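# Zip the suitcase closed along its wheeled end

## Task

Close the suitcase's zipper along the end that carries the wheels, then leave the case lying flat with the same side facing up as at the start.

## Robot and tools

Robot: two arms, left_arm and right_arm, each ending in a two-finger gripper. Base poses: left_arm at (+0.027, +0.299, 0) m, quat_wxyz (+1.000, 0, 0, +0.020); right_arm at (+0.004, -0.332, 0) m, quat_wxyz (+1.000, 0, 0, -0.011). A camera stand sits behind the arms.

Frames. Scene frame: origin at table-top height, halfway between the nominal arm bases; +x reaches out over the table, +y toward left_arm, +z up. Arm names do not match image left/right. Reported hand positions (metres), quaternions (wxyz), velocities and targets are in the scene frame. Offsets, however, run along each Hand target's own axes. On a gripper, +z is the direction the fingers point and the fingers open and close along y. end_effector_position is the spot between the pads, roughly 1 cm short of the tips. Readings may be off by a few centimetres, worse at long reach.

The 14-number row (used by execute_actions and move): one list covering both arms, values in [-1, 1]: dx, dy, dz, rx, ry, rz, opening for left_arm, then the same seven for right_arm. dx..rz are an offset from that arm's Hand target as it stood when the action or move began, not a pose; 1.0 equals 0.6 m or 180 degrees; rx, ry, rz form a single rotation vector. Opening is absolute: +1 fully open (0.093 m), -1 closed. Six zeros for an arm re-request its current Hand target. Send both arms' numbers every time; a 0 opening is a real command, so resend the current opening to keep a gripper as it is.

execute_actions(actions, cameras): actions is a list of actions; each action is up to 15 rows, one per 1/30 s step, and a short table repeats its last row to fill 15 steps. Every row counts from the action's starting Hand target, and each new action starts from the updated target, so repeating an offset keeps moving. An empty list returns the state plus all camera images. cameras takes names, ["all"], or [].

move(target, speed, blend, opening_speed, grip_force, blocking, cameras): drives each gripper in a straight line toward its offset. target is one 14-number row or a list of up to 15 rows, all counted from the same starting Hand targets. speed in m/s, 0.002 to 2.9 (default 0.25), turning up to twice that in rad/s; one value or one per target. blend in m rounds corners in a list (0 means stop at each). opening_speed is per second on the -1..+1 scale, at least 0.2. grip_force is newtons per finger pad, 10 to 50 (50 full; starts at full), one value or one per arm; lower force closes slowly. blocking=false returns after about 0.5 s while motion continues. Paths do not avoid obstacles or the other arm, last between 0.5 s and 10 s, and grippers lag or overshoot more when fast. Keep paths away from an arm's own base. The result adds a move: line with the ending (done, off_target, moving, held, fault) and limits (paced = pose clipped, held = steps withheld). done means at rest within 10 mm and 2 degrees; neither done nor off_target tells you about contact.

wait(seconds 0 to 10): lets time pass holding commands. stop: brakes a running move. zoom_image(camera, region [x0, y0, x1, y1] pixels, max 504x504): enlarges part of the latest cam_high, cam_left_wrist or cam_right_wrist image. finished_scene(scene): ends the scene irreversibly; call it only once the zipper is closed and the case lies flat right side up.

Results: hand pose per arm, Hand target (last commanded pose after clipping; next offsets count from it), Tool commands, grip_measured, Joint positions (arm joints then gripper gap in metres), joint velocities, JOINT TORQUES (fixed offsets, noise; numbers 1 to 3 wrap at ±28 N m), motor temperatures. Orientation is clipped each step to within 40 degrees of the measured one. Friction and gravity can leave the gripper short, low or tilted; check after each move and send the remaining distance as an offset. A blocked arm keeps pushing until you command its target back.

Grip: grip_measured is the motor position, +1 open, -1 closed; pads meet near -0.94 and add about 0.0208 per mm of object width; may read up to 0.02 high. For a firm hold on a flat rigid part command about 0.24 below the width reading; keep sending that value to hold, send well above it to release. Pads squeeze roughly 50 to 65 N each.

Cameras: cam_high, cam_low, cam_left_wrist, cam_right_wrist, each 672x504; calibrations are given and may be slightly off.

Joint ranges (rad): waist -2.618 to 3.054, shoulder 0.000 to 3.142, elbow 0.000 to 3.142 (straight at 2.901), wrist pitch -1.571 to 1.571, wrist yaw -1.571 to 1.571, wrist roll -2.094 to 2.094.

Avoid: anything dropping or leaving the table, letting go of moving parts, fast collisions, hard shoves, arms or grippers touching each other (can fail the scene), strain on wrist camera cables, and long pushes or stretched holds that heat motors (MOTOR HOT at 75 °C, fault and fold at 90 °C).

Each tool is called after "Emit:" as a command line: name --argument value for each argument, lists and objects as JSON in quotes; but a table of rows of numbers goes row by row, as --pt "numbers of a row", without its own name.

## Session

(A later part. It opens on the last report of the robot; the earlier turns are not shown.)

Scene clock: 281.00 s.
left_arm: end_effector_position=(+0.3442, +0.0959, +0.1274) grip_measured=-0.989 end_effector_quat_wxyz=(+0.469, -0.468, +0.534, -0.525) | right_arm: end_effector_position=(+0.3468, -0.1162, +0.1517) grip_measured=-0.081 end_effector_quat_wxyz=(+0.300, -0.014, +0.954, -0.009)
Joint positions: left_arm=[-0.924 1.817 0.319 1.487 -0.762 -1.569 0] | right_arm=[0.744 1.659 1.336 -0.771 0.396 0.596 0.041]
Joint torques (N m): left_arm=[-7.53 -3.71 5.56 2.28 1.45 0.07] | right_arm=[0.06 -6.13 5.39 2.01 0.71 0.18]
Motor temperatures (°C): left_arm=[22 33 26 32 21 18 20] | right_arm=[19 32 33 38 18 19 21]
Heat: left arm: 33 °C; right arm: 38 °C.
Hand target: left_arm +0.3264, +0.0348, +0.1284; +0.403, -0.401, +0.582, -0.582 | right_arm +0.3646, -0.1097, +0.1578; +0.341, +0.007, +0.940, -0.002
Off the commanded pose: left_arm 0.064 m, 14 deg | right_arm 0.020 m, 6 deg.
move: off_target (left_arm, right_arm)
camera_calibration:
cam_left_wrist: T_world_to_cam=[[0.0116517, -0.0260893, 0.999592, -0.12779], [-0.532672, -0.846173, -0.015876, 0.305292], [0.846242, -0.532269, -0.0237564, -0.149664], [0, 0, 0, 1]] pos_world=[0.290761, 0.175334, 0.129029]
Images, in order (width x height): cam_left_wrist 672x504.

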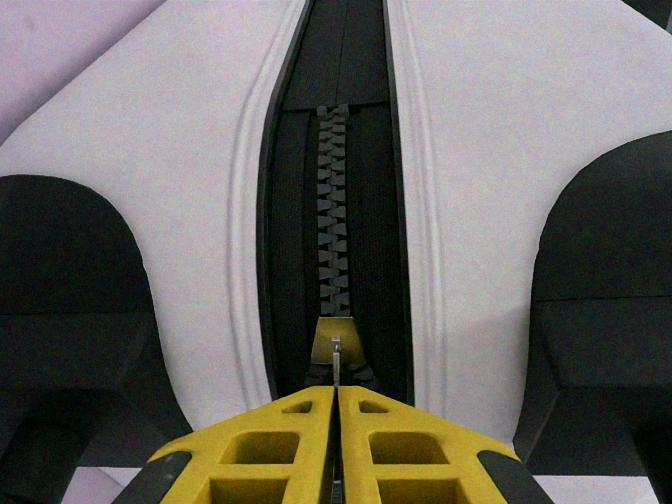

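Emit:
move --target '[0.05,0.003,0.07,0,-0.11,0,-1,0,0,0,0,0,0,-0.4]' --speed 0.06 --cameras '["cam_left_wrist","cam_high"]'

Scene clock: 290.23 s.
left_arm: end_effector_position=(+0.3588, +0.0352, +0.1219) grip_measured=-0.989 end_effector_quat_wxyz=(+0.534, -0.528, +0.476, -0.459) | right_arm: end_effector_position=(+0.3446, -0.1155, +0.1460) grip_measured=-0.080 end_effector_quat_wxyz=(+0.289, -0.008, +0.957, +0.000)
Joint positions: left_arm=[-1.088 2.038 0.705 1.31 -1.174 -1.569 0] | right_arm=[0.738 1.661 1.325 -0.768 0.367 0.611 0.041]
Joint torques (N m): left_arm=[-4.08 -6.02 8.17 1.96 0.95 0.13] | right_arm=[0.69 -6.39 6.28 1.92 0.98 0.07]
Heat: left arm: 32 °C; right arm: 39 °C.
Hand target: left_arm +0.3552, -0.0081, +0.1267; +0.497, -0.495, +0.503, -0.504 | right_arm +0.3645, -0.1096, +0.1578; +0.341, +0.007, +0.940, -0.002
Off the commanded pose: left_arm 0.044 m, 8 deg | right_arm 0.024 m, 7 deg.
move: off_target (left_arm, right_arm)
camera_calibration:
cam_left_wrist: T_world_to_cam=[[0.0207073, -0.0362714, 0.999127, -0.126906], [-0.308471, -0.950818, -0.0281244, 0.186196], [0.951008, -0.30762, -0.0308775, -0.239054], [0, 0, 0, 1]] pos_world=[0.287407, 0.0988972, 0.12465]
Images, in order (width x height): cam_high 672x504, cam_left_wrist 672x504.

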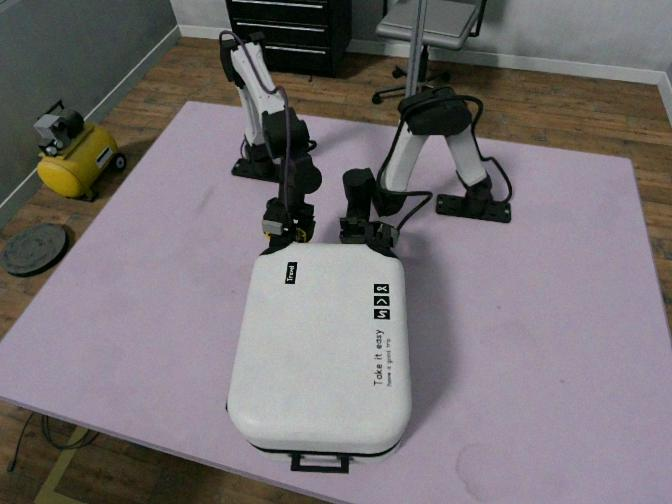

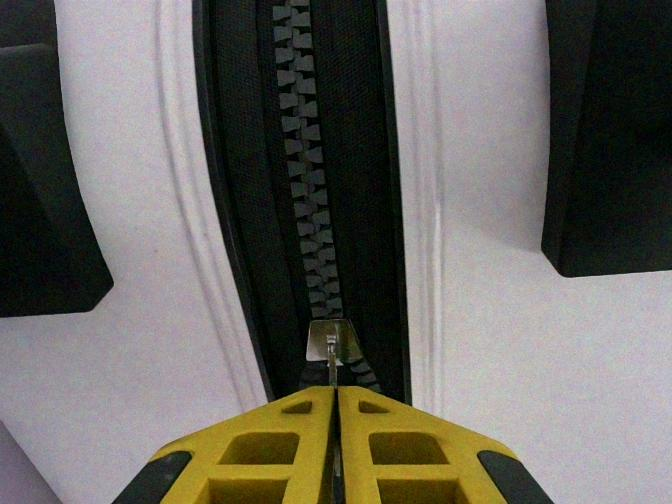

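Emit:
move --target '[0.055,0,0.012,0,-0.05,0,-1,0,0,0,0,0,0,-0.4]' --speed 0.06 --cameras '["cam_left_wrist"]'

Scene clock: 301.47 s.
left_arm: end_effector_position=(+0.3681, -0.0066, +0.1205) grip_measured=-0.989 end_effector_quat_wxyz=(+0.561, -0.552, +0.445, -0.427) | right_arm: end_effector_position=(+0.3441, -0.1146, +0.1450) grip_measured=-0.080 end_effector_quat_wxyz=(+0.286, -0.006, +0.958, +0.003)
Joint positions: left_arm=[-1.137 2.176 0.973 1.176 -1.338 -1.569 0] | right_arm=[0.738 1.663 1.325 -0.768 0.361 0.617 0.041]
Joint torques (N m): left_arm=[-3.89 -7.54 8.84 1.81 0.54 0.17] | right_arm=[0.68 -6.57 6.34 1.91 1.01 -0.01]
Heat: left arm: 32 °C; right arm: 39 °C.
Hand target: left_arm +0.3619, -0.0412, +0.1266; +0.535, -0.533, +0.463, -0.464 | right_arm +0.3645, -0.1096, +0.1578; +0.341, +0.007, +0.940, -0.002
Off the commanded pose: left_arm 0.036 m, 6 deg | right_arm 0.025 m, 7 deg.
move: off_target (left_arm, right_arm)
camera_calibration:
cam_left_wrist: T_world_to_cam=[[0.0230249, -0.0388311, 0.99898, -0.128019], [-0.197902, -0.979649, -0.0335184, 0.10909], [0.979951, -0.196929, -0.0302411, -0.270862], [0, 0, 0, 1]] pos_world=[0.289968, 0.0485585, 0.123354]
Images, in order (width x height): cam_left_wrist 672x504.

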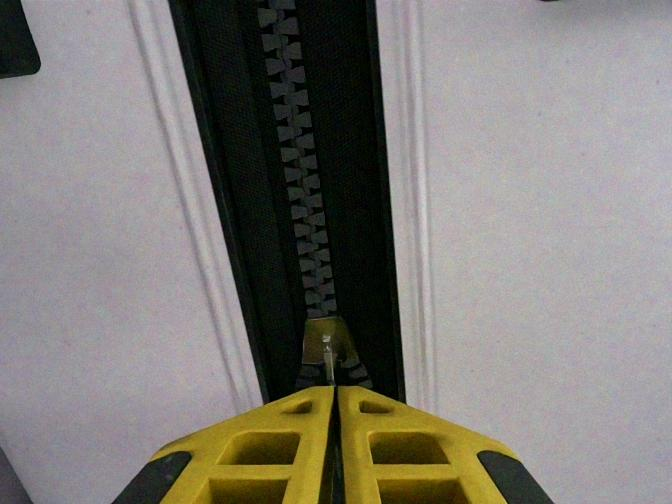

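Emit:
move --target '[-0.057,0,0.01,0,0,0,-1,0,0,0,0,0,0,-0.4]' --speed 0.06

Emit:
move --pt "0 0 0 0 0 0 -1 0 0 0 0 0 0 0.9" --pt "0 0 0 0 0 0 -1 0 0 -0.217 0 0 0 0.9" --pt "0 0 0 0 0 0 -1 -0.079 -0.367 -0.134 -0.249 0 -0.299 0.9" --pt "0 0 0 0 0 0 -1 -0.054 -0.267 0.106 -0.249 0 -0.299 -1" --speed '[0.1,0.15,0.2,0.15]' --blend '[0,0.04,0,0]' --cameras '["cam_right_wrist","cam_high"]'

Scene clock: 313.53 s.
left_arm: end_effector_position=(+0.3656, -0.0018, +0.1183) grip_measured=-0.989 end_effector_quat_wxyz=(+0.544, -0.541, +0.456, -0.450) | right_arm: end_effector_position=(+0.3438, -0.1130, +0.1447) grip_measured=-0.080 end_effector_quat_wxyz=(+0.286, -0.004, +0.958, +0.006)
Joint positions: left_arm=[-1.13 2.156 0.901 1.245 -1.27 -1.569 0] | right_arm=[0.74 1.664 1.325 -0.765 0.359 0.623 0.041]
Joint torques (N m): left_arm=[-1.05 -10.92 3.62 1.91 0.37 0.15] | right_arm=[0.44 -6.64 6.37 1.88 1.07 -0.04]
Heat: left arm: 34 °C; right arm: 40 °C.
Hand target: left_arm +0.3630, -0.0065, +0.1267; +0.535, -0.533, +0.463, -0.464 | right_arm +0.3646, -0.1096, +0.1579; +0.341, +0.007, +0.940, -0.002
Off the commanded pose: left_arm 0.010 m, 2 deg | right_arm 0.025 m, 7 deg.
move: off_target (right_arm)

Scene clock: 321.20 s.
left_arm: end_effector_position=(+0.3658, -0.0020, +0.1183) grip_measured=-0.989 end_effector_quat_wxyz=(+0.544, -0.541, +0.457, -0.450) | right_arm: end_effector_position=(+0.4234, -0.2722, +0.1311) grip_measured=-0.987 end_effector_quat_wxyz=(+0.274, -0.534, +0.776, +0.196)
Joint positions: left_arm=[-1.13 2.156 0.901 1.246 -1.268 -1.569 0] | right_arm=[-0.085 1.959 1.624 -1.041 -0.664 -1.245 0]
Joint torques (N m): left_arm=[-1.05 -11.02 3.45 1.87 0.34 0.13] | right_arm=[0.14 -9.03 4.98 0.9 -0.46 0.08]
Heat: left arm: 37 °C; right arm: 38 °C.
Hand target: left_arm +0.3630, -0.0065, +0.1267; +0.535, -0.533, +0.463, -0.464 | right_arm +0.4278, -0.2709, +0.1296; +0.281, -0.534, +0.774, +0.193
Off the commanded pose: left_arm 0.010 m, 2 deg | right_arm 0.005 m, 1 deg.
move: done
camera_calibration:
cam_right_wrist: T_world_to_cam=[[0.937813, -0.346823, 0.0148779, -0.495251], [-0.334232, -0.913686, -0.23123, -0.0405988], [0.0937895, 0.211878, -0.972785, 0.228309], [0, 0, 0, 1]] pos_world=[0.42947, -0.257232, 0.220076]
Images, in order (width x height): cam_high 672x504, cam_right_wrist 672x504.

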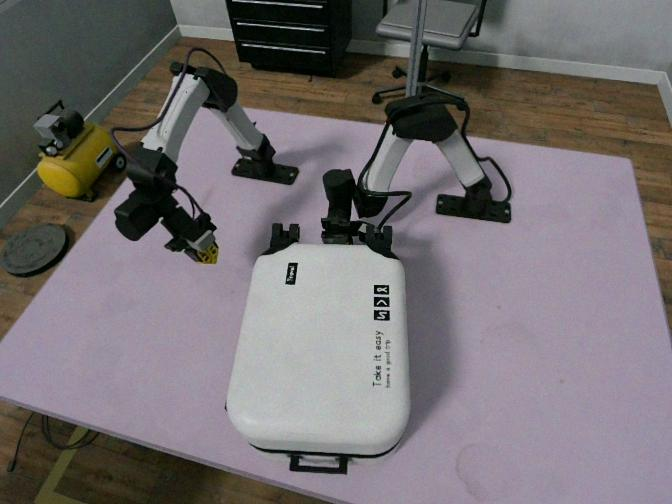

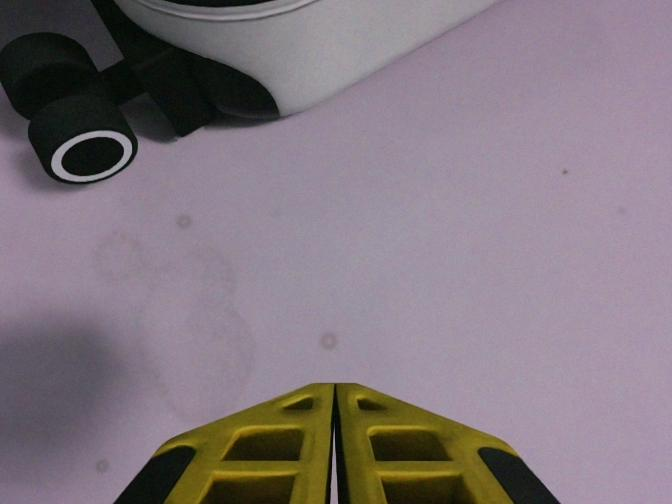

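Emit:
move --target '[0,0,0,0,0,0,-1,-0.147,0.066,0.22,0,0,0,-1]' --speed 0.08

Scene clock: 331.40 s.
left_arm: end_effector_position=(+0.3707, +0.0162, +0.1169) grip_measured=-0.989 end_effector_quat_wxyz=(+0.560, -0.557, +0.438, -0.430) | right_arm: end_effector_position=(+0.4485, -0.1417, +0.0940) grip_measured=-0.987 end_effector_quat_wxyz=(+0.285, -0.508, +0.791, +0.189)
Joint positions: left_arm=[-1.104 2.156 0.891 1.254 -1.313 -1.569 0] | right_arm=[0.245 2.017 1.527 -0.619 -0.542 -0.789 0]
Joint torques (N m): left_arm=[-3.29 -11.04 4.08 1.76 0.73 0.17] | right_arm=[5.16 -7.41 6.17 1.36 -0.29 -0.07]
Motor temperatures (°C): left_arm=[21 40 26 29 20 19 20] | right_arm=[19 33 32 37 18 19 21]
Heat: left arm: 40 °C; right arm: 37 °C.
Hand target: left_arm +0.3629, -0.0066, +0.1267; +0.535, -0.533, +0.463, -0.464 | right_arm +0.4450, -0.1144, +0.0848; +0.281, -0.534, +0.774, +0.193
Off the commanded pose: left_arm 0.026 m, 6 deg | right_arm 0.029 m, 4 deg.
move: off_target (left_arm, right_arm)

Emit:
move --target '[0.11,0,0.008,0,0,0,-1,0,0,0,0,0,0,-1]' --speed 0.06 --cameras '["cam_left_wrist","cam_high"]'

Scene clock: 337.83 s.
left_arm: end_effector_position=(+0.3852, -0.0272, +0.1197) grip_measured=-0.989 end_effector_quat_wxyz=(+0.568, -0.559, +0.437, -0.417) | right_arm: end_effector_position=(+0.4492, -0.1420, +0.0940) grip_measured=-0.987 end_effector_quat_wxyz=(+0.285, -0.507, +0.791, +0.187)
Joint positions: left_arm=[-1.126 2.253 1.127 1.097 -1.36 -1.569 0] | right_arm=[0.245 2.017 1.527 -0.616 -0.539 -0.787 0]
Joint torques (N m): left_arm=[-4.9 -8.49 9.39 1.86 0.78 0.18] | right_arm=[5.12 -7.42 6.15 1.35 -0.32 -0.12]
Heat: left arm: 41 °C; right arm: 36 °C.
Hand target: left_arm +0.3770, -0.0712, +0.1266; +0.535, -0.533, +0.463, -0.464 | right_arm +0.4450, -0.1144, +0.0848; +0.281, -0.534, +0.774, +0.193
Off the commanded pose: left_arm 0.045 m, 8 deg | right_arm 0.029 m, 4 deg.
move: off_target (left_arm, right_arm)
camera_calibration:
cam_left_wrist: T_world_to_cam=[[0.0249782, -0.0405959, 0.998863, -0.129217], [-0.165296, -0.98559, -0.035923, 0.0798313], [0.985928, -0.16421, -0.0313286, -0.29303], [0, 0, 0, 1]] pos_world=[0.30533, 0.0253166, 0.122758]
Images, in order (width x height): cam_high 672x504, cam_left_wrist 672x504.

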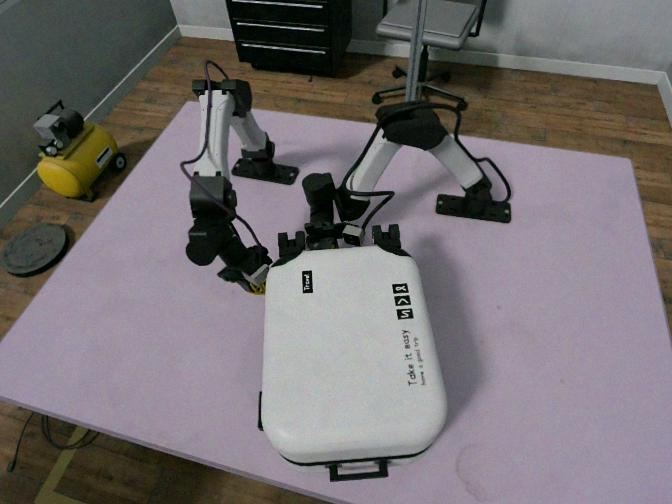

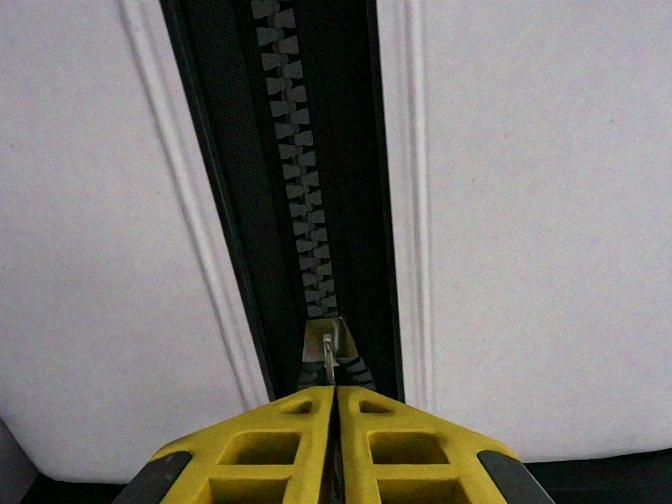

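Emit:
move --target '[0.075,0,0.008,0,-0.04,0,-1,0,0,0,0,0,0,-1]' --speed 0.06 --cameras '["cam_left_wrist"]'

Scene clock: 344.30 s.
left_arm: end_effector_position=(+0.3836, -0.1136, +0.1343) grip_measured=-0.990 end_effector_quat_wxyz=(+0.554, -0.566, +0.420, -0.443) | right_arm: end_effector_position=(+0.4446, -0.1315, +0.0885) grip_measured=-0.987 end_effector_quat_wxyz=(+0.278, -0.516, +0.787, +0.191)
Joint positions: left_arm=[-1.209 2.438 1.539 0.945 -1.427 -1.56 0] | right_arm=[0.269 2.029 1.527 -0.615 -0.536 -0.786 0]
Joint torques (N m): left_arm=[0.03 -9.59 7.91 1.41 0.12 0.2] | right_arm=[2.92 -8.24 6.5 1.32 -0.33 -0.09]
Heat: left arm: 40 °C; right arm: 36 °C.
Hand target: left_arm +0.3881, -0.1150, +0.1266; +0.563, -0.561, +0.428, -0.429 | right_arm +0.4450, -0.1145, +0.0849; +0.281, -0.534, +0.774, +0.193
Off the commanded pose: left_arm 0.009 m, 2 deg | right_arm 0.018 m, 3 deg.
move: off_target (right_arm)
camera_calibration:
cam_left_wrist: T_world_to_cam=[[-0.00469565, 0.0187957, 0.999812, -0.129176], [-0.181168, -0.983294, 0.0176343, -0.00587735], [0.983441, -0.181051, 0.00802239, -0.311411], [0, 0, 0, 1]] pos_world=[0.304583, -0.0597326, 0.131753]
Images, in order (width x height): cam_left_wrist 672x504.

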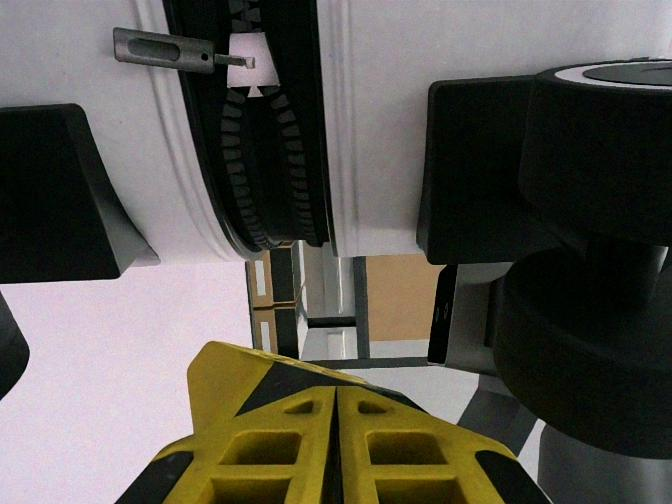

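Emit:
move --pt "0 0 -0.13 0 0 0 -0.7 0 0 0 0 0 0 -1" --pt "-0.168 0.008 -0.09 0 0 0 -0.7 0 0 0 0 0 0 -1" --pt "-0.168 0.008 0.033 0 0 0 -0.7 0 0 0 0 0 0 -1" --speed '[0.12,0.12,0.06]' --blend '[0.02,0.01,0]' --cameras '["cam_left_wrist"]'

Scene clock: 362.87 s.
left_arm: end_effector_position=(+0.3769, -0.0089, +0.1174) grip_measured=-0.702 end_effector_quat_wxyz=(+0.562, -0.560, +0.434, -0.426) | right_arm: end_effector_position=(+0.4446, -0.1315, +0.0885) grip_measured=-0.987 end_effector_quat_wxyz=(+0.278, -0.516, +0.787, +0.191)
Joint positions: left_arm=[-1.122 2.213 1.02 1.175 -1.346 -1.579 0.011] | right_arm=[0.269 2.029 1.527 -0.615 -0.536 -0.786 0]
Joint torques (N m): left_arm=[-0.21 -8.58 7.27 1.88 0.08 0.23] | right_arm=[2.92 -8.24 6.54 1.31 -0.36 -0.09]
Heat: left arm: 39 °C; right arm: 35 °C.
Hand target: left_arm +0.3806, -0.0125, +0.1219; +0.563, -0.561, +0.428, -0.429 | right_arm +0.4450, -0.1145, +0.0849; +0.281, -0.534, +0.774, +0.193
Off the commanded pose: left_arm 0.007 m, 1 deg | right_arm 0.017 m, 3 deg.
move: off_target (right_arm)
camera_calibration:
cam_left_wrist: T_world_to_cam=[[0.0171817, -0.0218074, 0.999615, -0.122921], [-0.17554, -0.984299, -0.0184561, 0.0982176], [0.984322, -0.175155, -0.02074, -0.282526], [0, 0, 0, 1]] pos_world=[0.29745, 0.044509, 0.118827]
Images, in order (width x height): cam_left_wrist 672x504.

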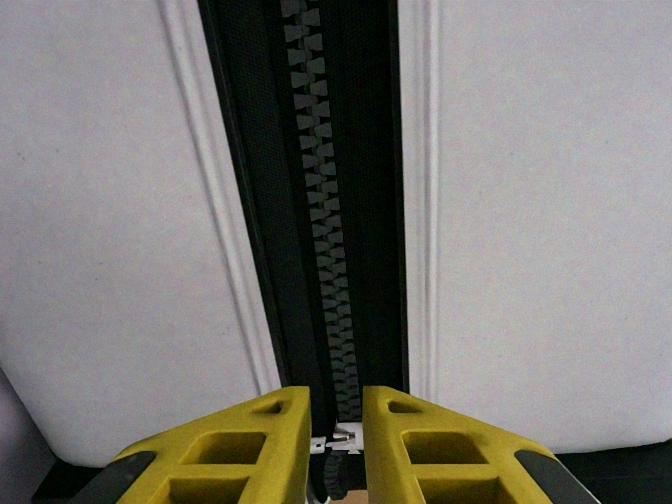

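Emit:
move --pt "0.04 -0.008 0.006 0 0 0 -0.7 0 0 0 0 0 0 -1" --pt "0.08 -0.01 0.006 0 0 0 -0.7 0 0 0 0 0 0 -1" --speed 0.05 --cameras '["cam_left_wrist"]'

Scene clock: 368.97 s.
left_arm: end_effector_position=(+0.3980, -0.0528, +0.1340) grip_measured=-0.702 end_effector_quat_wxyz=(+0.556, -0.565, +0.420, -0.442) | right_arm: end_effector_position=(+0.4446, -0.1315, +0.0885) grip_measured=-0.987 end_effector_quat_wxyz=(+0.278, -0.516, +0.787, +0.191)
Joint positions: left_arm=[-1.126 2.3 1.263 1.075 -1.345 -1.566 0.011] | right_arm=[0.269 2.029 1.527 -0.615 -0.536 -0.786 0]
Joint torques (N m): left_arm=[-1.26 -8.42 7.61 1.46 -0.03 0.22] | right_arm=[2.92 -8.23 6.56 1.3 -0.35 -0.11]
Heat: left arm: 39 °C; right arm: 35 °C.
Hand target: left_arm +0.3968, -0.0579, +0.1279; +0.563, -0.561, +0.428, -0.430 | right_arm +0.4450, -0.1145, +0.0849; +0.281, -0.534, +0.774, +0.193
Off the commanded pose: left_arm 0.008 m, 2 deg | right_arm 0.017 m, 3 deg.
move: off_target (right_arm)
camera_calibration:
cam_left_wrist: T_world_to_cam=[[-0.00558629, 0.0152901, 0.999867, -0.129772], [-0.179949, -0.983576, 0.0140356, 0.0564902], [0.98366, -0.179846, 0.00824598, -0.314583], [0, 0, 0, 1]] pos_world=[0.318883, 0.000970121, 0.131556]
Images, in order (width x height): cam_left_wrist 672x504.

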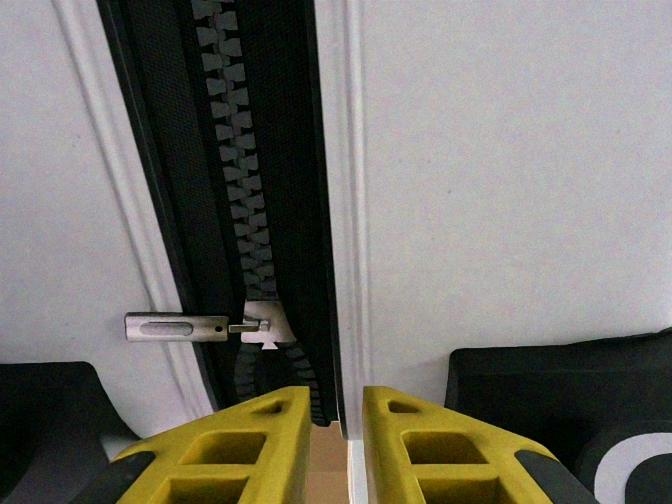

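Emit:
move --pt "0 0.005 -0.1 0 0 0 -0.7 0 0 0 0 0 0 -1" --pt "-0.078 0.012 -0.08 0 0 0 -0.7 0 0 0 0 0 0 -1" --pt "-0.078 0.012 0.012 0 0 0 -0.7 0 0 0 0 0 0 -1" --pt "-0.04 0.012 0.012 0 0 0 -0.7 0 0 0 0 0 0 -1" --speed '[0.12,0.12,0.06,0.04]' --blend '[0.02,0.01,0,0]' --cameras '["cam_left_wrist"]'

Scene clock: 377.60 s.
left_arm: end_effector_position=(+0.3984, -0.0265, +0.1265) grip_measured=-0.702 end_effector_quat_wxyz=(+0.557, -0.566, +0.419, -0.440) | right_arm: end_effector_position=(+0.4446, -0.1315, +0.0885) grip_measured=-0.987 end_effector_quat_wxyz=(+0.278, -0.516, +0.787, +0.191)
Joint positions: left_arm=[-1.097 2.264 1.148 1.149 -1.322 -1.571 0.011] | right_arm=[0.269 2.029 1.527 -0.615 -0.536 -0.786 0]
Joint torques (N m): left_arm=[-1.28 -7.82 7.25 1.47 0 0.18] | right_arm=[2.97 -8.27 6.52 1.3 -0.35 -0.1]
Heat: left arm: 40 °C; right arm: 35 °C.
Hand target: left_arm +0.3974, -0.0329, +0.1207; +0.563, -0.561, +0.428, -0.430 | right_arm +0.4450, -0.1145, +0.0849; +0.281, -0.534, +0.774, +0.193
Off the commanded pose: left_arm 0.009 m, 2 deg | right_arm 0.017 m, 3 deg.
move: off_target (right_arm)
camera_calibration:
cam_left_wrist: T_world_to_cam=[[-0.00551407, 0.0156288, 0.999863, -0.122799], [-0.173655, -0.984701, 0.0144341, 0.079934], [0.984791, -0.173551, 0.00814372, -0.310393], [0, 0, 0, 1]] pos_world=[0.318876, 0.0267612, 0.124156]
Images, in order (width x height): cam_left_wrist 672x504.

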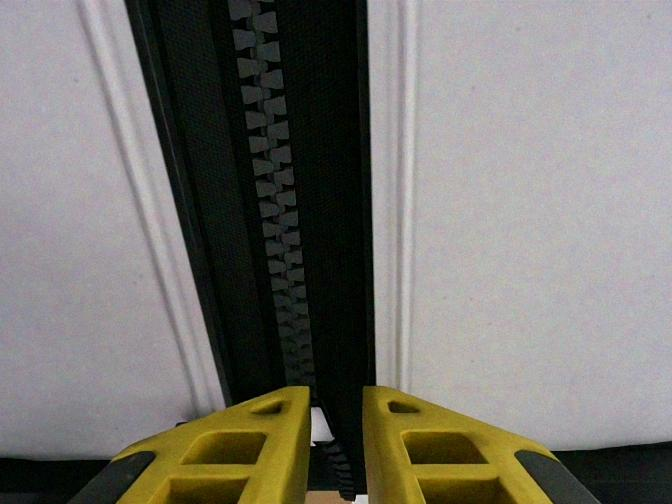

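Emit:
move --pt "-0.025 0.012 0 0 0 0 -0.7 0 0 0 0 0 0 -1" --pt "-0.03 0.022 0.006 0 0 0 -0.7 0 0 0 0 0 0 -1" --pt "0.045 0.022 0.006 0 0 0 -0.7 0 0 0 0 0 0 -1" --speed 0.05 --cameras '["cam_left_wrist"]'

Scene clock: 384.63 s.
left_arm: end_effector_position=(+0.4091, -0.0549, +0.1148) grip_measured=-0.702 end_effector_quat_wxyz=(+0.554, -0.563, +0.423, -0.445) | right_arm: end_effector_position=(+0.4446, -0.1315, +0.0885) grip_measured=-0.987 end_effector_quat_wxyz=(+0.278, -0.516, +0.787, +0.191)
Joint positions: left_arm=[-1.106 2.368 1.291 1.114 -1.315 -1.569 0.011] | right_arm=[0.269 2.029 1.527 -0.615 -0.536 -0.786 0]
Joint torques (N m): left_arm=[-0.94 -8.7 7.47 1.52 -0.11 0.16] | right_arm=[2.92 -8.23 6.5 1.31 -0.34 -0.1]
Heat: left arm: 40 °C; right arm: 35 °C.
Hand target: left_arm +0.4080, -0.0580, +0.1074; +0.563, -0.561, +0.429, -0.429 | right_arm +0.4450, -0.1145, +0.0849; +0.281, -0.534, +0.774, +0.193
Off the commanded pose: left_arm 0.008 m, 2 deg | right_arm 0.017 m, 3 deg.
move: off_target (right_arm)
camera_calibration:
cam_left_wrist: T_world_to_cam=[[-0.00656455, 0.0163782, 0.999844, -0.110159], [-0.188989, -0.981867, 0.0148429, 0.0603806], [0.981957, -0.188862, 0.00954083, -0.325682], [0, 0, 0, 1]] pos_world=[0.330494, -0.00041912, 0.112353]
Images, in order (width x height): cam_left_wrist 672x504.

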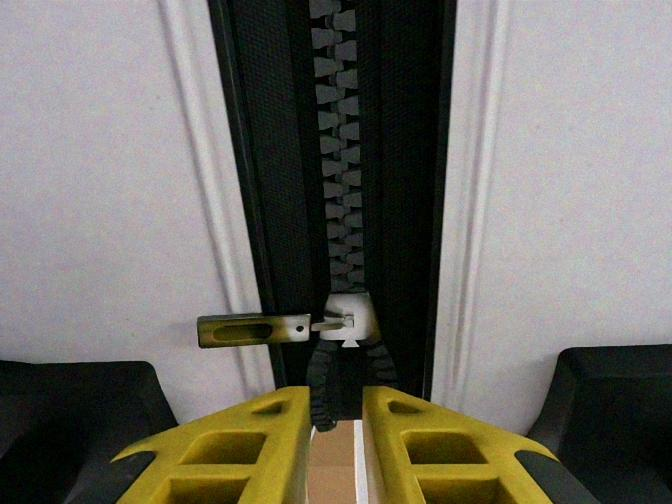

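Emit:
move --pt "0 -0.005 -0.04 0 0 0 -0.6 0 0 0 0 0 0 -1" --pt "-0.03 -0.005 -0.035 0 0 0 -0.6 0 0 0 0 0 0 -1" --speed 0.06 --cameras '["cam_left_wrist"]'

Scene clock: 393.63 s.
left_arm: end_effector_position=(+0.3824, -0.0563, +0.1006) grip_measured=-0.602 end_effector_quat_wxyz=(+0.556, -0.555, +0.439, -0.437) | right_arm: end_effector_position=(+0.4439, -0.1300, +0.0884) grip_measured=-0.987 end_effector_quat_wxyz=(+0.277, -0.518, +0.787, +0.191)
Joint positions: left_arm=[-1.159 2.364 1.221 1.142 -1.355 -1.569 0.016] | right_arm=[0.273 2.029 1.527 -0.615 -0.534 -0.786 0]
Joint torques (N m): left_arm=[0.36 -13.09 3.49 1.78 -0.12 0.18] | right_arm=[2.65 -8.24 6.49 1.31 -0.37 -0.09]
Heat: left arm: 41 °C; right arm: 34 °C.
Hand target: left_arm +0.3830, -0.0461, +0.1105; +0.563, -0.561, +0.428, -0.430 | right_arm +0.4450, -0.1144, +0.0849; +0.281, -0.534, +0.774, +0.193
Off the commanded pose: left_arm 0.014 m, 2 deg | right_arm 0.016 m, 2 deg.
move: off_target (left_arm, right_arm)
camera_calibration:
cam_left_wrist: T_world_to_cam=[[0.0112499, -0.0165395, 0.9998, -0.10473], [-0.202883, -0.979104, -0.0139143, 0.0625586], [0.979138, -0.202686, -0.0143704, -0.296912], [0, 0, 0, 1]] pos_world=[0.304588, -0.000660538, 0.101313]
Images, in order (width x height): cam_left_wrist 672x504.

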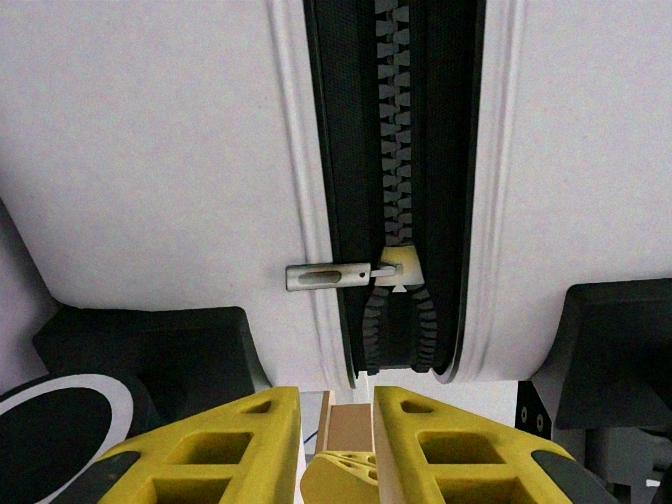

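Emit:
move --target '[-0.055,-0.019,-0.015,0,0,0,-0.55,0,0,0,0,0,0,-1]' --speed 0.06 --cameras '["cam_left_wrist"]'

Scene clock: 401.40 s.
left_arm: end_effector_position=(+0.3674, -0.0254, +0.1095) grip_measured=-0.552 end_effector_quat_wxyz=(+0.558, -0.552, +0.444, -0.432) | right_arm: end_effector_position=(+0.4439, -0.1300, +0.0884) grip_measured=-0.987 end_effector_quat_wxyz=(+0.277, -0.518, +0.787, +0.191)
Joint positions: left_arm=[-1.159 2.252 1.048 1.187 -1.355 -1.569 0.019] | right_arm=[0.273 2.029 1.527 -0.615 -0.534 -0.786 0]
Joint torques (N m): left_arm=[-0.27 -12.3 3.69 1.85 -0.18 0.13] | right_arm=[2.65 -8.21 6.61 1.32 -0.34 -0.1]
Heat: left arm: 43 °C; right arm: 34 °C.
Hand target: left_arm +0.3656, -0.0167, +0.1219; +0.563, -0.561, +0.428, -0.430 | right_arm +0.4450, -0.1144, +0.0849; +0.281, -0.534, +0.774, +0.193
Off the commanded pose: left_arm 0.015 m, 2 deg | right_arm 0.016 m, 2 deg.
move: off_target (left_arm, right_arm)
camera_calibration:
cam_left_wrist: T_world_to_cam=[[0.0184396, -0.0312579, 0.999341, -0.115863], [-0.202643, -0.978884, -0.0268789, 0.0911986], [0.979079, -0.202014, -0.0243844, -0.274709], [0, 0, 0, 1]] pos_world=[0.289579, 0.0301562, 0.111539]
Images, in order (width x height): cam_left_wrist 672x504.

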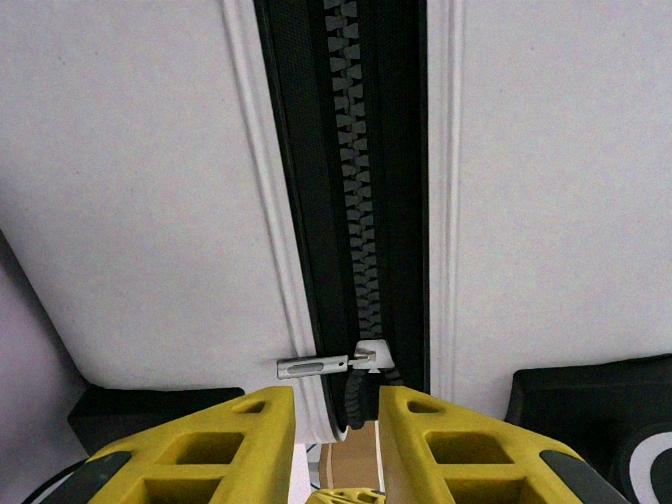

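Emit:
move --pt "-0.012 -0.018 0 0 0 0 -0.55 0 0 0 0 0 0 -1" --pt "-0.012 -0.012 0.045 0 0 0 -0.55 0 0 0 0 0 0 -1" --speed 0.06 --cameras '["cam_left_wrist"]'

Scene clock: 408.17 s.
left_arm: end_effector_position=(+0.3875, -0.0021, +0.1228) grip_measured=-0.552 end_effector_quat_wxyz=(+0.561, -0.561, +0.430, -0.430) | right_arm: end_effector_position=(+0.4439, -0.1300, +0.0884) grip_measured=-0.987 end_effector_quat_wxyz=(+0.277, -0.518, +0.787, +0.191)
Joint positions: left_arm=[-1.091 2.2 1.016 1.187 -1.314 -1.569 0.019] | right_arm=[0.273 2.029 1.527 -0.615 -0.534 -0.786 0]
Joint torques (N m): left_arm=[-0.16 -10.09 5.91 1.65 0.09 0.2] | right_arm=[2.67 -8.2 6.58 1.33 -0.35 -0.09]
Motor temperatures (°C): left_arm=[20 45 28 28 20 19 20] | right_arm=[19 33 33 34 18 19 21]
Heat: left arm: 45 °C; right arm: 34 °C.
Hand target: left_arm +0.3897, -0.0026, +0.1291; +0.563, -0.561, +0.428, -0.429 | right_arm +0.4450, -0.1144, +0.0849; +0.281, -0.534, +0.774, +0.193
Off the commanded pose: left_arm 0.007 m, 0 deg | right_arm 0.016 m, 2 deg.
move: off_target (right_arm)
camera_calibration:
cam_left_wrist: T_world_to_cam=[[0.0100342, -0.0131638, 0.999863, -0.125606], [-0.175471, -0.984421, -0.0111996, 0.105935], [0.984433, -0.175335, -0.0121877, -0.292767], [0, 0, 0, 1]] pos_world=[0.308059, 0.0512988, 0.123207]
Images, in order (width x height): cam_left_wrist 672x504.

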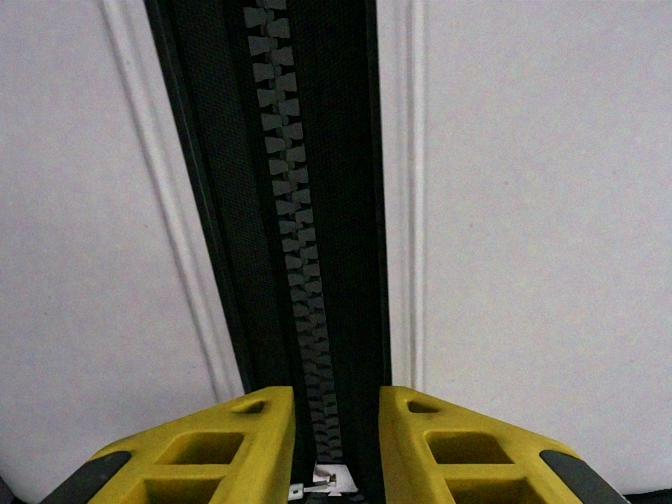

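Emit:
move --pt "0.0 0.016 0.0 0 0 0 -0.78 0 0 0 0 0 0 -1" --pt "0.02 0.018 0.01 0 0 0 -0.78 0 0 0 0 0 0 -1" --speed 0.05 --cameras '["cam_left_wrist"]'

Scene clock: 418.07 s.
left_arm: end_effector_position=(+0.3928, -0.0121, +0.1241) grip_measured=-0.779 end_effector_quat_wxyz=(+0.556, -0.563, +0.424, -0.441) | right_arm: end_effector_position=(+0.4439, -0.1300, +0.0884) grip_measured=-0.987 end_effector_quat_wxyz=(+0.277, -0.518, +0.787, +0.191)
Joint positions: left_arm=[-1.091 2.23 1.065 1.193 -1.306 -1.569 0.008] | right_arm=[0.273 2.029 1.527 -0.615 -0.534 -0.786 0]
Joint torques (N m): left_arm=[0.44 -7.3 7.01 1.62 0.06 0.15] | right_arm=[2.61 -8.2 6.64 1.31 -0.36 -0.1]
Heat: left arm: 46 °C; right arm: 34 °C.
Hand target: left_arm +0.3987, -0.0126, +0.1183; +0.563, -0.561, +0.429, -0.429 | right_arm +0.4450, -0.1144, +0.0849; +0.281, -0.534, +0.774, +0.193
Off the commanded pose: left_arm 0.008 m, 2 deg | right_arm 0.016 m, 2 deg.
move: off_target (right_arm)
camera_calibration:
cam_left_wrist: T_world_to_cam=[[-0.00257086, 0.00852183, 0.99996, -0.121812], [-0.183001, -0.983081, 0.00790749, 0.097648], [0.983109, -0.182973, 0.00408687, -0.301417], [0, 0, 0, 1]] pos_world=[0.313882, 0.0418827, 0.122267]
Images, in order (width x height): cam_left_wrist 672x504.

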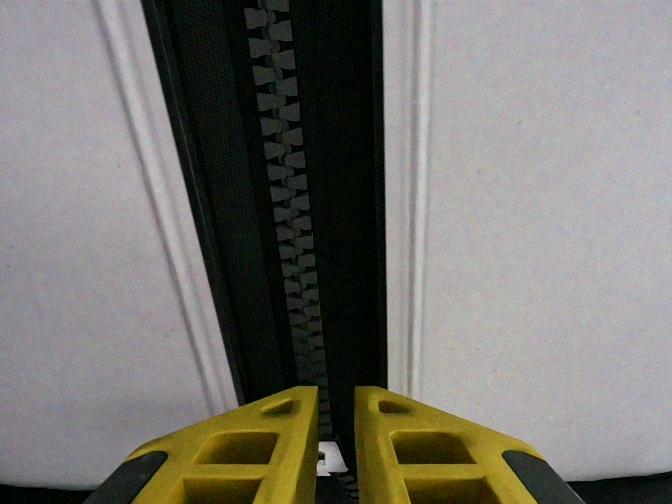

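Emit:
move --pt "-0.015 0.012 -0.005 0 0 0 -0.78 0 0 0 0 0 0 -1" --pt "0.02 0.012 0.004 0 0 0 -0.78 0 0 0 0 0 0 -1" --pt "0.075 0.008 0.004 0 0 0 -0.78 0 0 0 0 0 0 -1" --speed 0.05 --cameras '["cam_left_wrist"]'

Scene clock: 426.77 s.
left_arm: end_effector_position=(+0.4131, -0.0524, +0.1208) grip_measured=-0.779 end_effector_quat_wxyz=(+0.554, -0.563, +0.422, -0.445) | right_arm: end_effector_position=(+0.4439, -0.1300, +0.0884) grip_measured=-0.987 end_effector_quat_wxyz=(+0.277, -0.518, +0.787, +0.191)
Joint positions: left_arm=[-1.096 2.352 1.291 1.098 -1.307 -1.568 0.008] | right_arm=[0.273 2.029 1.527 -0.615 -0.534 -0.786 0]
Joint torques (N m): left_arm=[-0.92 -8.43 7.49 1.53 -0.04 0.18] | right_arm=[2.61 -8.24 6.58 1.31 -0.35 -0.09]
Heat: left arm: 44 °C; right arm: 34 °C.
Hand target: left_arm +0.4129, -0.0554, +0.1135; +0.563, -0.561, +0.428, -0.430 | right_arm +0.4450, -0.1144, +0.0849; +0.281, -0.534, +0.774, +0.193
Off the commanded pose: left_arm 0.008 m, 2 deg | right_arm 0.016 m, 2 deg.
move: off_target (right_arm)
camera_calibration:
cam_left_wrist: T_world_to_cam=[[-0.00694202, 0.0161321, 0.999846, -0.115945], [-0.18749, -0.982159, 0.014545, 0.0629192], [0.982242, -0.18736, 0.00984278, -0.329248], [0, 0, 0, 1]] pos_world=[0.334393, 0.00197917, 0.118253]
Images, in order (width x height): cam_left_wrist 672x504.

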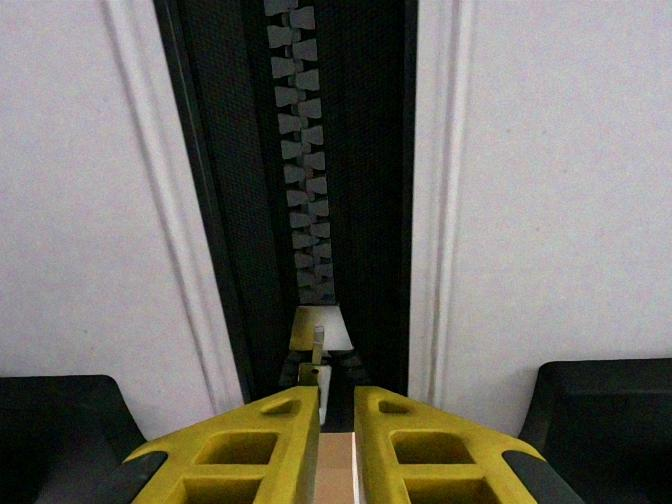

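Emit:
move --pt "0 0.013 -0.008 0 0 0 -0.68 0 0 0 0 0 0 -1" --pt "0 0.013 -0.005 0 0 0 -1 0 0 0 0 0 0 -1" --speed 0.05 --cameras '["cam_left_wrist"]'

Scene clock: 434.97 s.
left_arm: end_effector_position=(+0.4100, -0.0557, +0.1122) grip_measured=-0.990 end_effector_quat_wxyz=(+0.555, -0.559, +0.431, -0.441) | right_arm: end_effector_position=(+0.4440, -0.1300, +0.0884) grip_measured=-0.987 end_effector_quat_wxyz=(+0.277, -0.518, +0.787, +0.191)
Joint positions: left_arm=[-1.104 2.369 1.291 1.096 -1.307 -1.568 0] | right_arm=[0.273 2.029 1.527 -0.615 -0.534 -0.786 0]
Joint torques (N m): left_arm=[-0.7 -8.32 7.43 1.73 -0.14 0.18] | right_arm=[2.63 -8.2 6.58 1.31 -0.36 -0.08]
Heat: left arm: 44 °C; right arm: 34 °C.
Hand target: left_arm +0.4100, -0.0562, +0.1057; +0.563, -0.561, +0.428, -0.429 | right_arm +0.4450, -0.1143, +0.0849; +0.281, -0.534, +0.774, +0.193
Off the commanded pose: left_arm 0.006 m, 2 deg | right_arm 0.016 m, 2 deg.
move: off_target (right_arm)
camera_calibration:
cam_left_wrist: T_world_to_cam=[[0.00265966, -0.000772713, 0.999996, -0.112266], [-0.195324, -0.980739, -0.000238337, 0.0641372], [0.980735, -0.195322, -0.00275936, -0.325127], [0, 0, 0, 1]] pos_world=[0.33169, -0.00068945, 0.111384]
Images, in order (width x height): cam_left_wrist 672x504.

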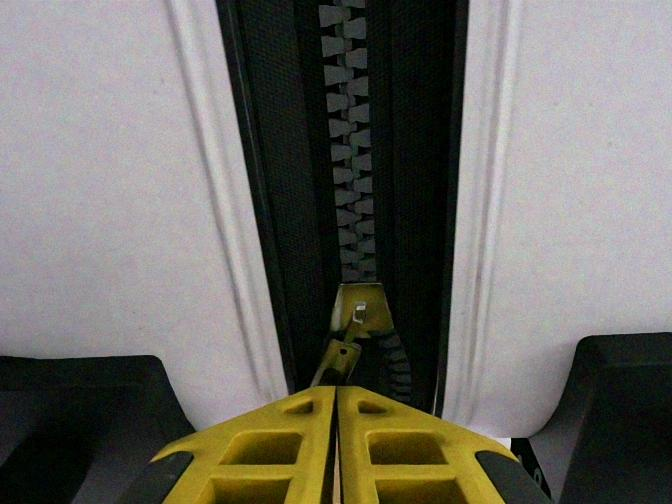

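Emit:
move --target '[0.075,-0.015,-0.012,0,0,0,-1,0,0,0,0,0,0,-1]' --speed 0.04 --cameras '["cam_left_wrist"]'

Scene clock: 442.60 s.
left_arm: end_effector_position=(+0.4170, -0.1000, +0.1232) grip_measured=-0.990 end_effector_quat_wxyz=(+0.552, -0.561, +0.425, -0.448) | right_arm: end_effector_position=(+0.4440, -0.1300, +0.0884) grip_measured=-0.987 end_effector_quat_wxyz=(+0.277, -0.518, +0.787, +0.191)
Joint positions: left_arm=[-1.135 2.462 1.531 0.972 -1.335 -1.564 0] | right_arm=[0.273 2.029 1.527 -0.615 -0.534 -0.786 0]
Joint torques (N m): left_arm=[-1.09 -9.26 8.1 1.53 -0.22 0.18] | right_arm=[2.59 -8.2 6.54 1.32 -0.34 -0.1]
Heat: left arm: 43 °C; right arm: 33 °C.
Hand target: left_arm +0.4150, -0.1015, +0.1147; +0.563, -0.561, +0.428, -0.430 | right_arm +0.4450, -0.1143, +0.0849; +0.281, -0.534, +0.774, +0.193
Off the commanded pose: left_arm 0.009 m, 3 deg | right_arm 0.016 m, 2 deg.
move: off_target (left_arm, right_arm)
camera_calibration:
cam_left_wrist: T_world_to_cam=[[-0.00658198, 0.0160719, 0.999849, -0.117784], [-0.198705, -0.979953, 0.014444, 0.0216902], [0.980037, -0.19858, 0.00964359, -0.342202], [0, 0, 0, 1]] pos_world=[0.338905, -0.0448058, 0.120753]
Images, in order (width x height): cam_left_wrist 672x504.

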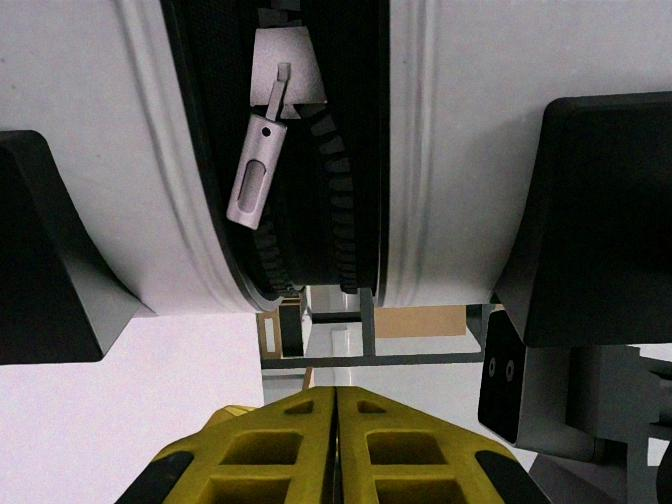

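Emit:
move --pt "0 0 -0.09 0 0 0 -0.58 0 0 0 0 0 0 -1" --pt "-0.115 -0.003 -0.043 0 0 0 -0.58 0 0 0 0 0 0 -1" --speed 0.08 --cameras '["cam_left_wrist"]'

Scene clock: 452.97 s.
left_arm: end_effector_position=(+0.3714, -0.0462, +0.1029) grip_measured=-0.582 end_effector_quat_wxyz=(+0.564, -0.558, +0.437, -0.424) | right_arm: end_effector_position=(+0.4440, -0.1300, +0.0884) grip_measured=-0.987 end_effector_quat_wxyz=(+0.277, -0.518, +0.787, +0.191)
Joint positions: left_arm=[-1.174 2.329 1.171 1.139 -1.396 -1.57 0.017] | right_arm=[0.273 2.029 1.527 -0.615 -0.534 -0.786 0]
Joint torques (N m): left_arm=[-0.13 -13.34 3.81 1.76 0.09 0.12] | right_arm=[2.66 -8.21 6.6 1.32 -0.37 -0.09]
Heat: left arm: 45 °C; right arm: 33 °C.
Hand target: left_arm +0.3718, -0.0417, +0.1164; +0.563, -0.561, +0.429, -0.429 | right_arm +0.4450, -0.1143, +0.0849; +0.281, -0.534, +0.774, +0.193
Off the commanded pose: left_arm 0.014 m, 1 deg | right_arm 0.016 m, 2 deg.
move: off_target (left_arm, right_arm)
camera_calibration:
cam_left_wrist: T_world_to_cam=[[0.0187856, -0.0309999, 0.999343, -0.110128], [-0.177513, -0.983743, -0.0271791, 0.0620143], [0.983939, -0.176886, -0.0239831, -0.283629], [0, 0, 0, 1]] pos_world=[0.292151, 0.00742231, 0.104939]
Images, in order (width x height): cam_left_wrist 672x504.

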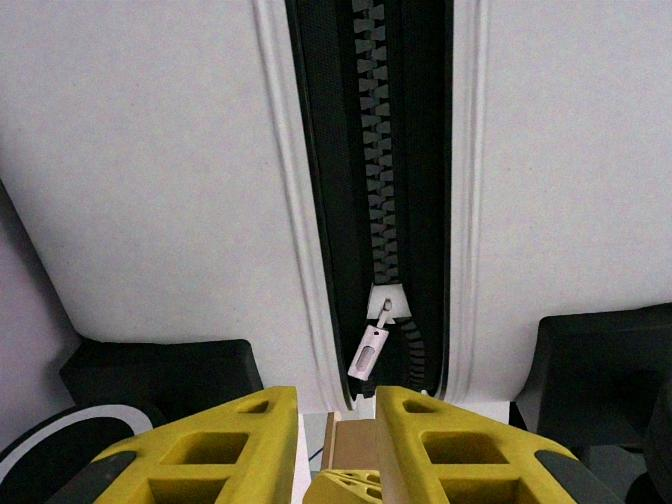

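Emit:
move --pt "0.0 -0.008 0.0 0 0 0 -0.58 0 0 0 0 0 0 -1" --pt "0.0 -0.004 0.045 0 0 0 -0.58 0 0 0 0 0 0 -1" --speed 0.05 --cameras '["cam_left_wrist"]'

Scene clock: 460.23 s.
left_arm: end_effector_position=(+0.3954, -0.0338, +0.1085) grip_measured=-0.582 end_effector_quat_wxyz=(+0.562, -0.560, +0.432, -0.428) | right_arm: end_effector_position=(+0.4440, -0.1300, +0.0884) grip_measured=-0.987 end_effector_quat_wxyz=(+0.277, -0.518, +0.787, +0.191)
Joint positions: left_arm=[-1.111 2.316 1.171 1.14 -1.334 -1.57 0.017] | right_arm=[0.273 2.029 1.527 -0.615 -0.534 -0.786 0]
Joint torques (N m): left_arm=[-0.17 -11.67 6.05 1.64 0.1 0.21] | right_arm=[2.59 -8.2 6.58 1.31 -0.35 -0.09]
Heat: left arm: 48 °C; right arm: 33 °C.
Hand target: left_arm +0.3979, -0.0345, +0.1189; +0.563, -0.561, +0.428, -0.429 | right_arm +0.4450, -0.1143, +0.0849; +0.281, -0.534, +0.774, +0.193
Off the commanded pose: left_arm 0.011 m, 0 deg | right_arm 0.016 m, 2 deg.
move: off_target (left_arm, right_arm)
camera_calibration:
cam_left_wrist: T_world_to_cam=[[0.013487, -0.0186851, 0.999734, -0.113285], [-0.175504, -0.984348, -0.0160299, 0.0765213], [0.984386, -0.175241, -0.0165552, -0.305873], [0, 0, 0, 1]] pos_world=[0.316055, 0.0196053, 0.109418]
Images, in order (width x height): cam_left_wrist 672x504.

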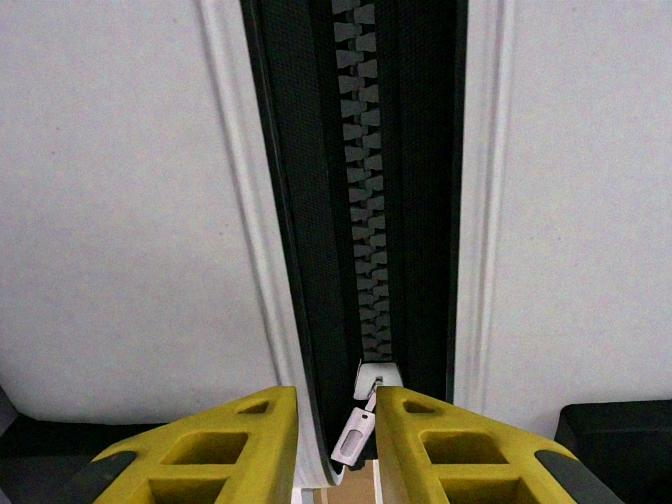

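Emit:
move --pt "0.0 -0.012 0.02 0 0 0 -0.58 0 0 0 0 0 0 -1" --pt "0.0 -0.01 0.022 0 0 0 -1 0 0 0 0 0 0 -1" --pt "0.03 -0.008 0.015 0 0 0 -1 0 0 0 0 0 0 -1" --speed 0.04 --cameras '["cam_left_wrist"]'

Scene clock: 466.97 s.
left_arm: end_effector_position=(+0.4108, -0.0471, +0.1271) grip_measured=-0.990 end_effector_quat_wxyz=(+0.556, -0.562, +0.425, -0.441) | right_arm: end_effector_position=(+0.4439, -0.1300, +0.0877) grip_measured=-0.987 end_effector_quat_wxyz=(+0.277, -0.518, +0.787, +0.190)
Joint positions: left_arm=[-1.094 2.316 1.262 1.08 -1.307 -1.568 0] | right_arm=[0.274 2.03 1.527 -0.615 -0.533 -0.786 0]
Joint torques (N m): left_arm=[-0.58 -9.03 7.46 1.55 -0.07 0.13] | right_arm=[2.52 -8.29 6.63 1.31 -0.37 -0.1]
Heat: left arm: 48 °C; right arm: 33 °C.
Hand target: left_arm +0.4113, -0.0496, +0.1237; +0.563, -0.561, +0.428, -0.429 | right_arm +0.4450, -0.1144, +0.0848; +0.281, -0.534, +0.774, +0.193
Off the commanded pose: left_arm 0.004 m, 2 deg | right_arm 0.016 m, 2 deg.
move: off_target (right_arm); target 2's new opening was sent with left_arm's hand 0.019 m and 1 deg from that target
camera_calibration:
cam_left_wrist: T_world_to_cam=[[-0.00136048, 0.00625848, 0.999979, -0.125161], [-0.185902, -0.982551, 0.00589648, 0.0679418], [0.982567, -0.18589, 0.0025002, -0.325193], [0, 0, 0, 1]] pos_world=[0.331984, 0.00708934, 0.125571]
Images, in order (width x height): cam_left_wrist 672x504.

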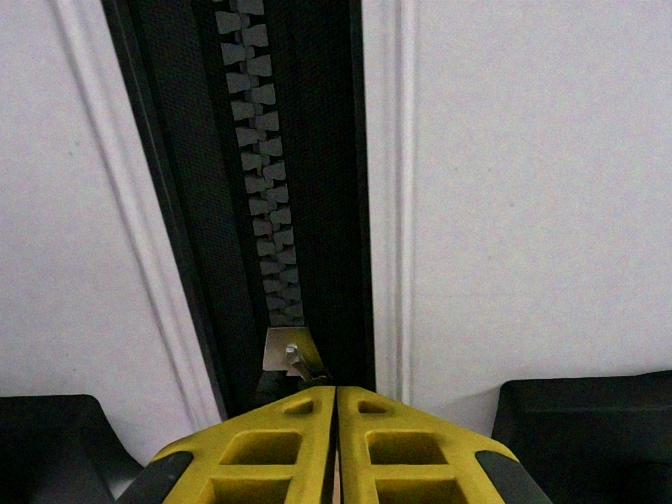

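Emit:
move --target '[0.075,0.016,-0.012,0,0,0,-1,0,0,0,0,0,0,-1]' --speed 0.04 --cameras '["cam_left_wrist"]'

Scene clock: 471.63 s.
left_arm: end_effector_position=(+0.4183, -0.0933, +0.1222) grip_measured=-0.990 end_effector_quat_wxyz=(+0.551, -0.561, +0.425, -0.448) | right_arm: end_effector_position=(+0.4439, -0.1300, +0.0877) grip_measured=-0.987 end_effector_quat_wxyz=(+0.277, -0.518, +0.787, +0.190)
Joint positions: left_arm=[-1.127 2.448 1.498 0.988 -1.326 -1.568 0] | right_arm=[0.274 2.03 1.527 -0.615 -0.533 -0.786 0]
Joint torques (N m): left_arm=[-1.09 -9.33 8.14 1.53 -0.23 0.21] | right_arm=[2.61 -8.34 6.53 1.32 -0.39 -0.1]
Heat: left arm: 48 °C; right arm: 33 °C.
Hand target: left_arm +0.4162, -0.0949, +0.1141; +0.563, -0.561, +0.428, -0.429 | right_arm +0.4450, -0.1144, +0.0848; +0.281, -0.534, +0.774, +0.193
Off the commanded pose: left_arm 0.009 m, 3 deg | right_arm 0.016 m, 2 deg.
move: off_target (left_arm, right_arm)
camera_calibration:
cam_left_wrist: T_world_to_cam=[[-0.00678906, 0.0175432, 0.999823, -0.116654], [-0.198409, -0.979991, 0.015848, 0.0283561], [0.980096, -0.198267, 0.010134, -0.342182], [0, 0, 0, 1]] pos_world=[0.340205, -0.038008, 0.119652]
Images, in order (width x height): cam_left_wrist 672x504.

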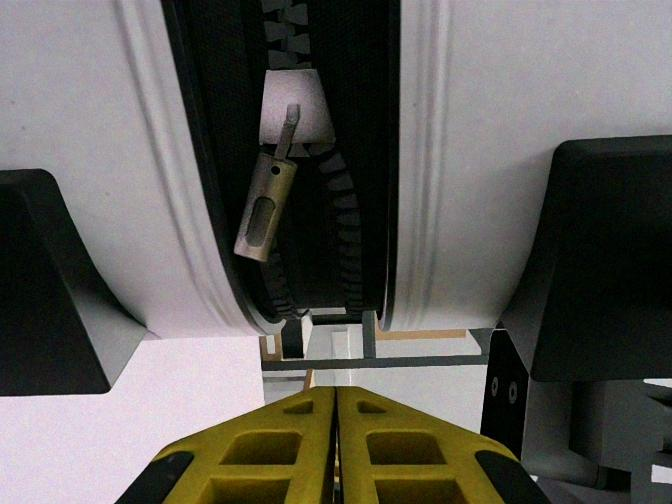

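Emit:
move --pt "0 0 -0.1 0 0 0 -0.58 0 0 0 0 0 0 -1" --pt "-0.113 -0.004 -0.055 0 0 0 -0.58 0 0 0 0 0 0 -1" --pt "-0.113 -0.01 -0.005 0 0 0 -0.58 0 0 0 0 0 0 -1" --pt "-0.108 -0.012 0.015 0 0 0 -0.58 0 0 0 0 0 0 -1" --speed '[0.1,0.1,0.05,0.05]' --blend '[0.02,0.0,0,0]' --cameras '["cam_left_wrist"]'

Scene clock: 485.50 s.
left_arm: end_effector_position=(+0.4020, -0.0294, +0.1081) grip_measured=-0.582 end_effector_quat_wxyz=(+0.562, -0.558, +0.435, -0.428) | right_arm: end_effector_position=(+0.4434, -0.1289, +0.0862) grip_measured=-0.987 end_effector_quat_wxyz=(+0.275, -0.518, +0.787, +0.191)
Joint positions: left_arm=[-1.092 2.313 1.163 1.143 -1.309 -1.568 0.017] | right_arm=[0.277 2.033 1.527 -0.615 -0.531 -0.786 0]
Joint torques (N m): left_arm=[0.36 -11.82 7.15 1.53 0.05 0.17] | right_arm=[2.3 -8.59 6.64 1.3 -0.38 -0.11]
Heat: left arm: 47 °C; right arm: 34 °C.
Hand target: left_arm +0.4078, -0.0301, +0.1213; +0.563, -0.561, +0.429, -0.429 | right_arm +0.4450, -0.1144, +0.0849; +0.281, -0.534, +0.774, +0.193
Off the commanded pose: left_arm 0.015 m, 1 deg | right_arm 0.015 m, 2 deg.
move: off_target (left_arm, right_arm)
camera_calibration:
cam_left_wrist: T_world_to_cam=[[0.0151066, -0.0229754, 0.999622, -0.113701], [-0.181942, -0.983109, -0.0198463, 0.0850546], [0.983193, -0.181573, -0.0190316, -0.311096], [0, 0, 0, 1]] pos_world=[0.32306, 0.024519, 0.109425]
Images, in order (width x height): cam_left_wrist 672x504.

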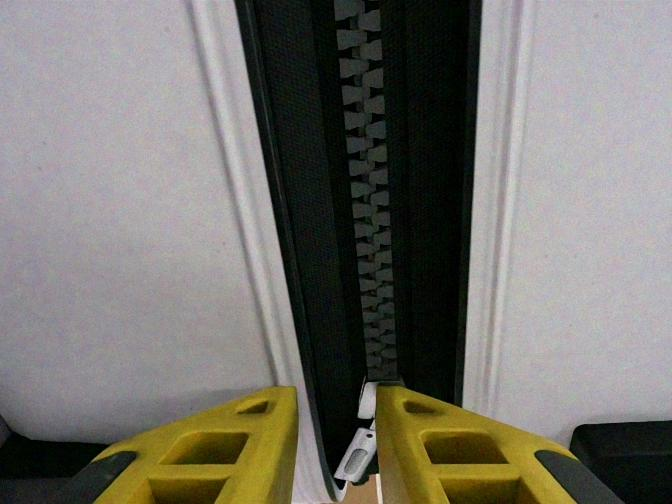

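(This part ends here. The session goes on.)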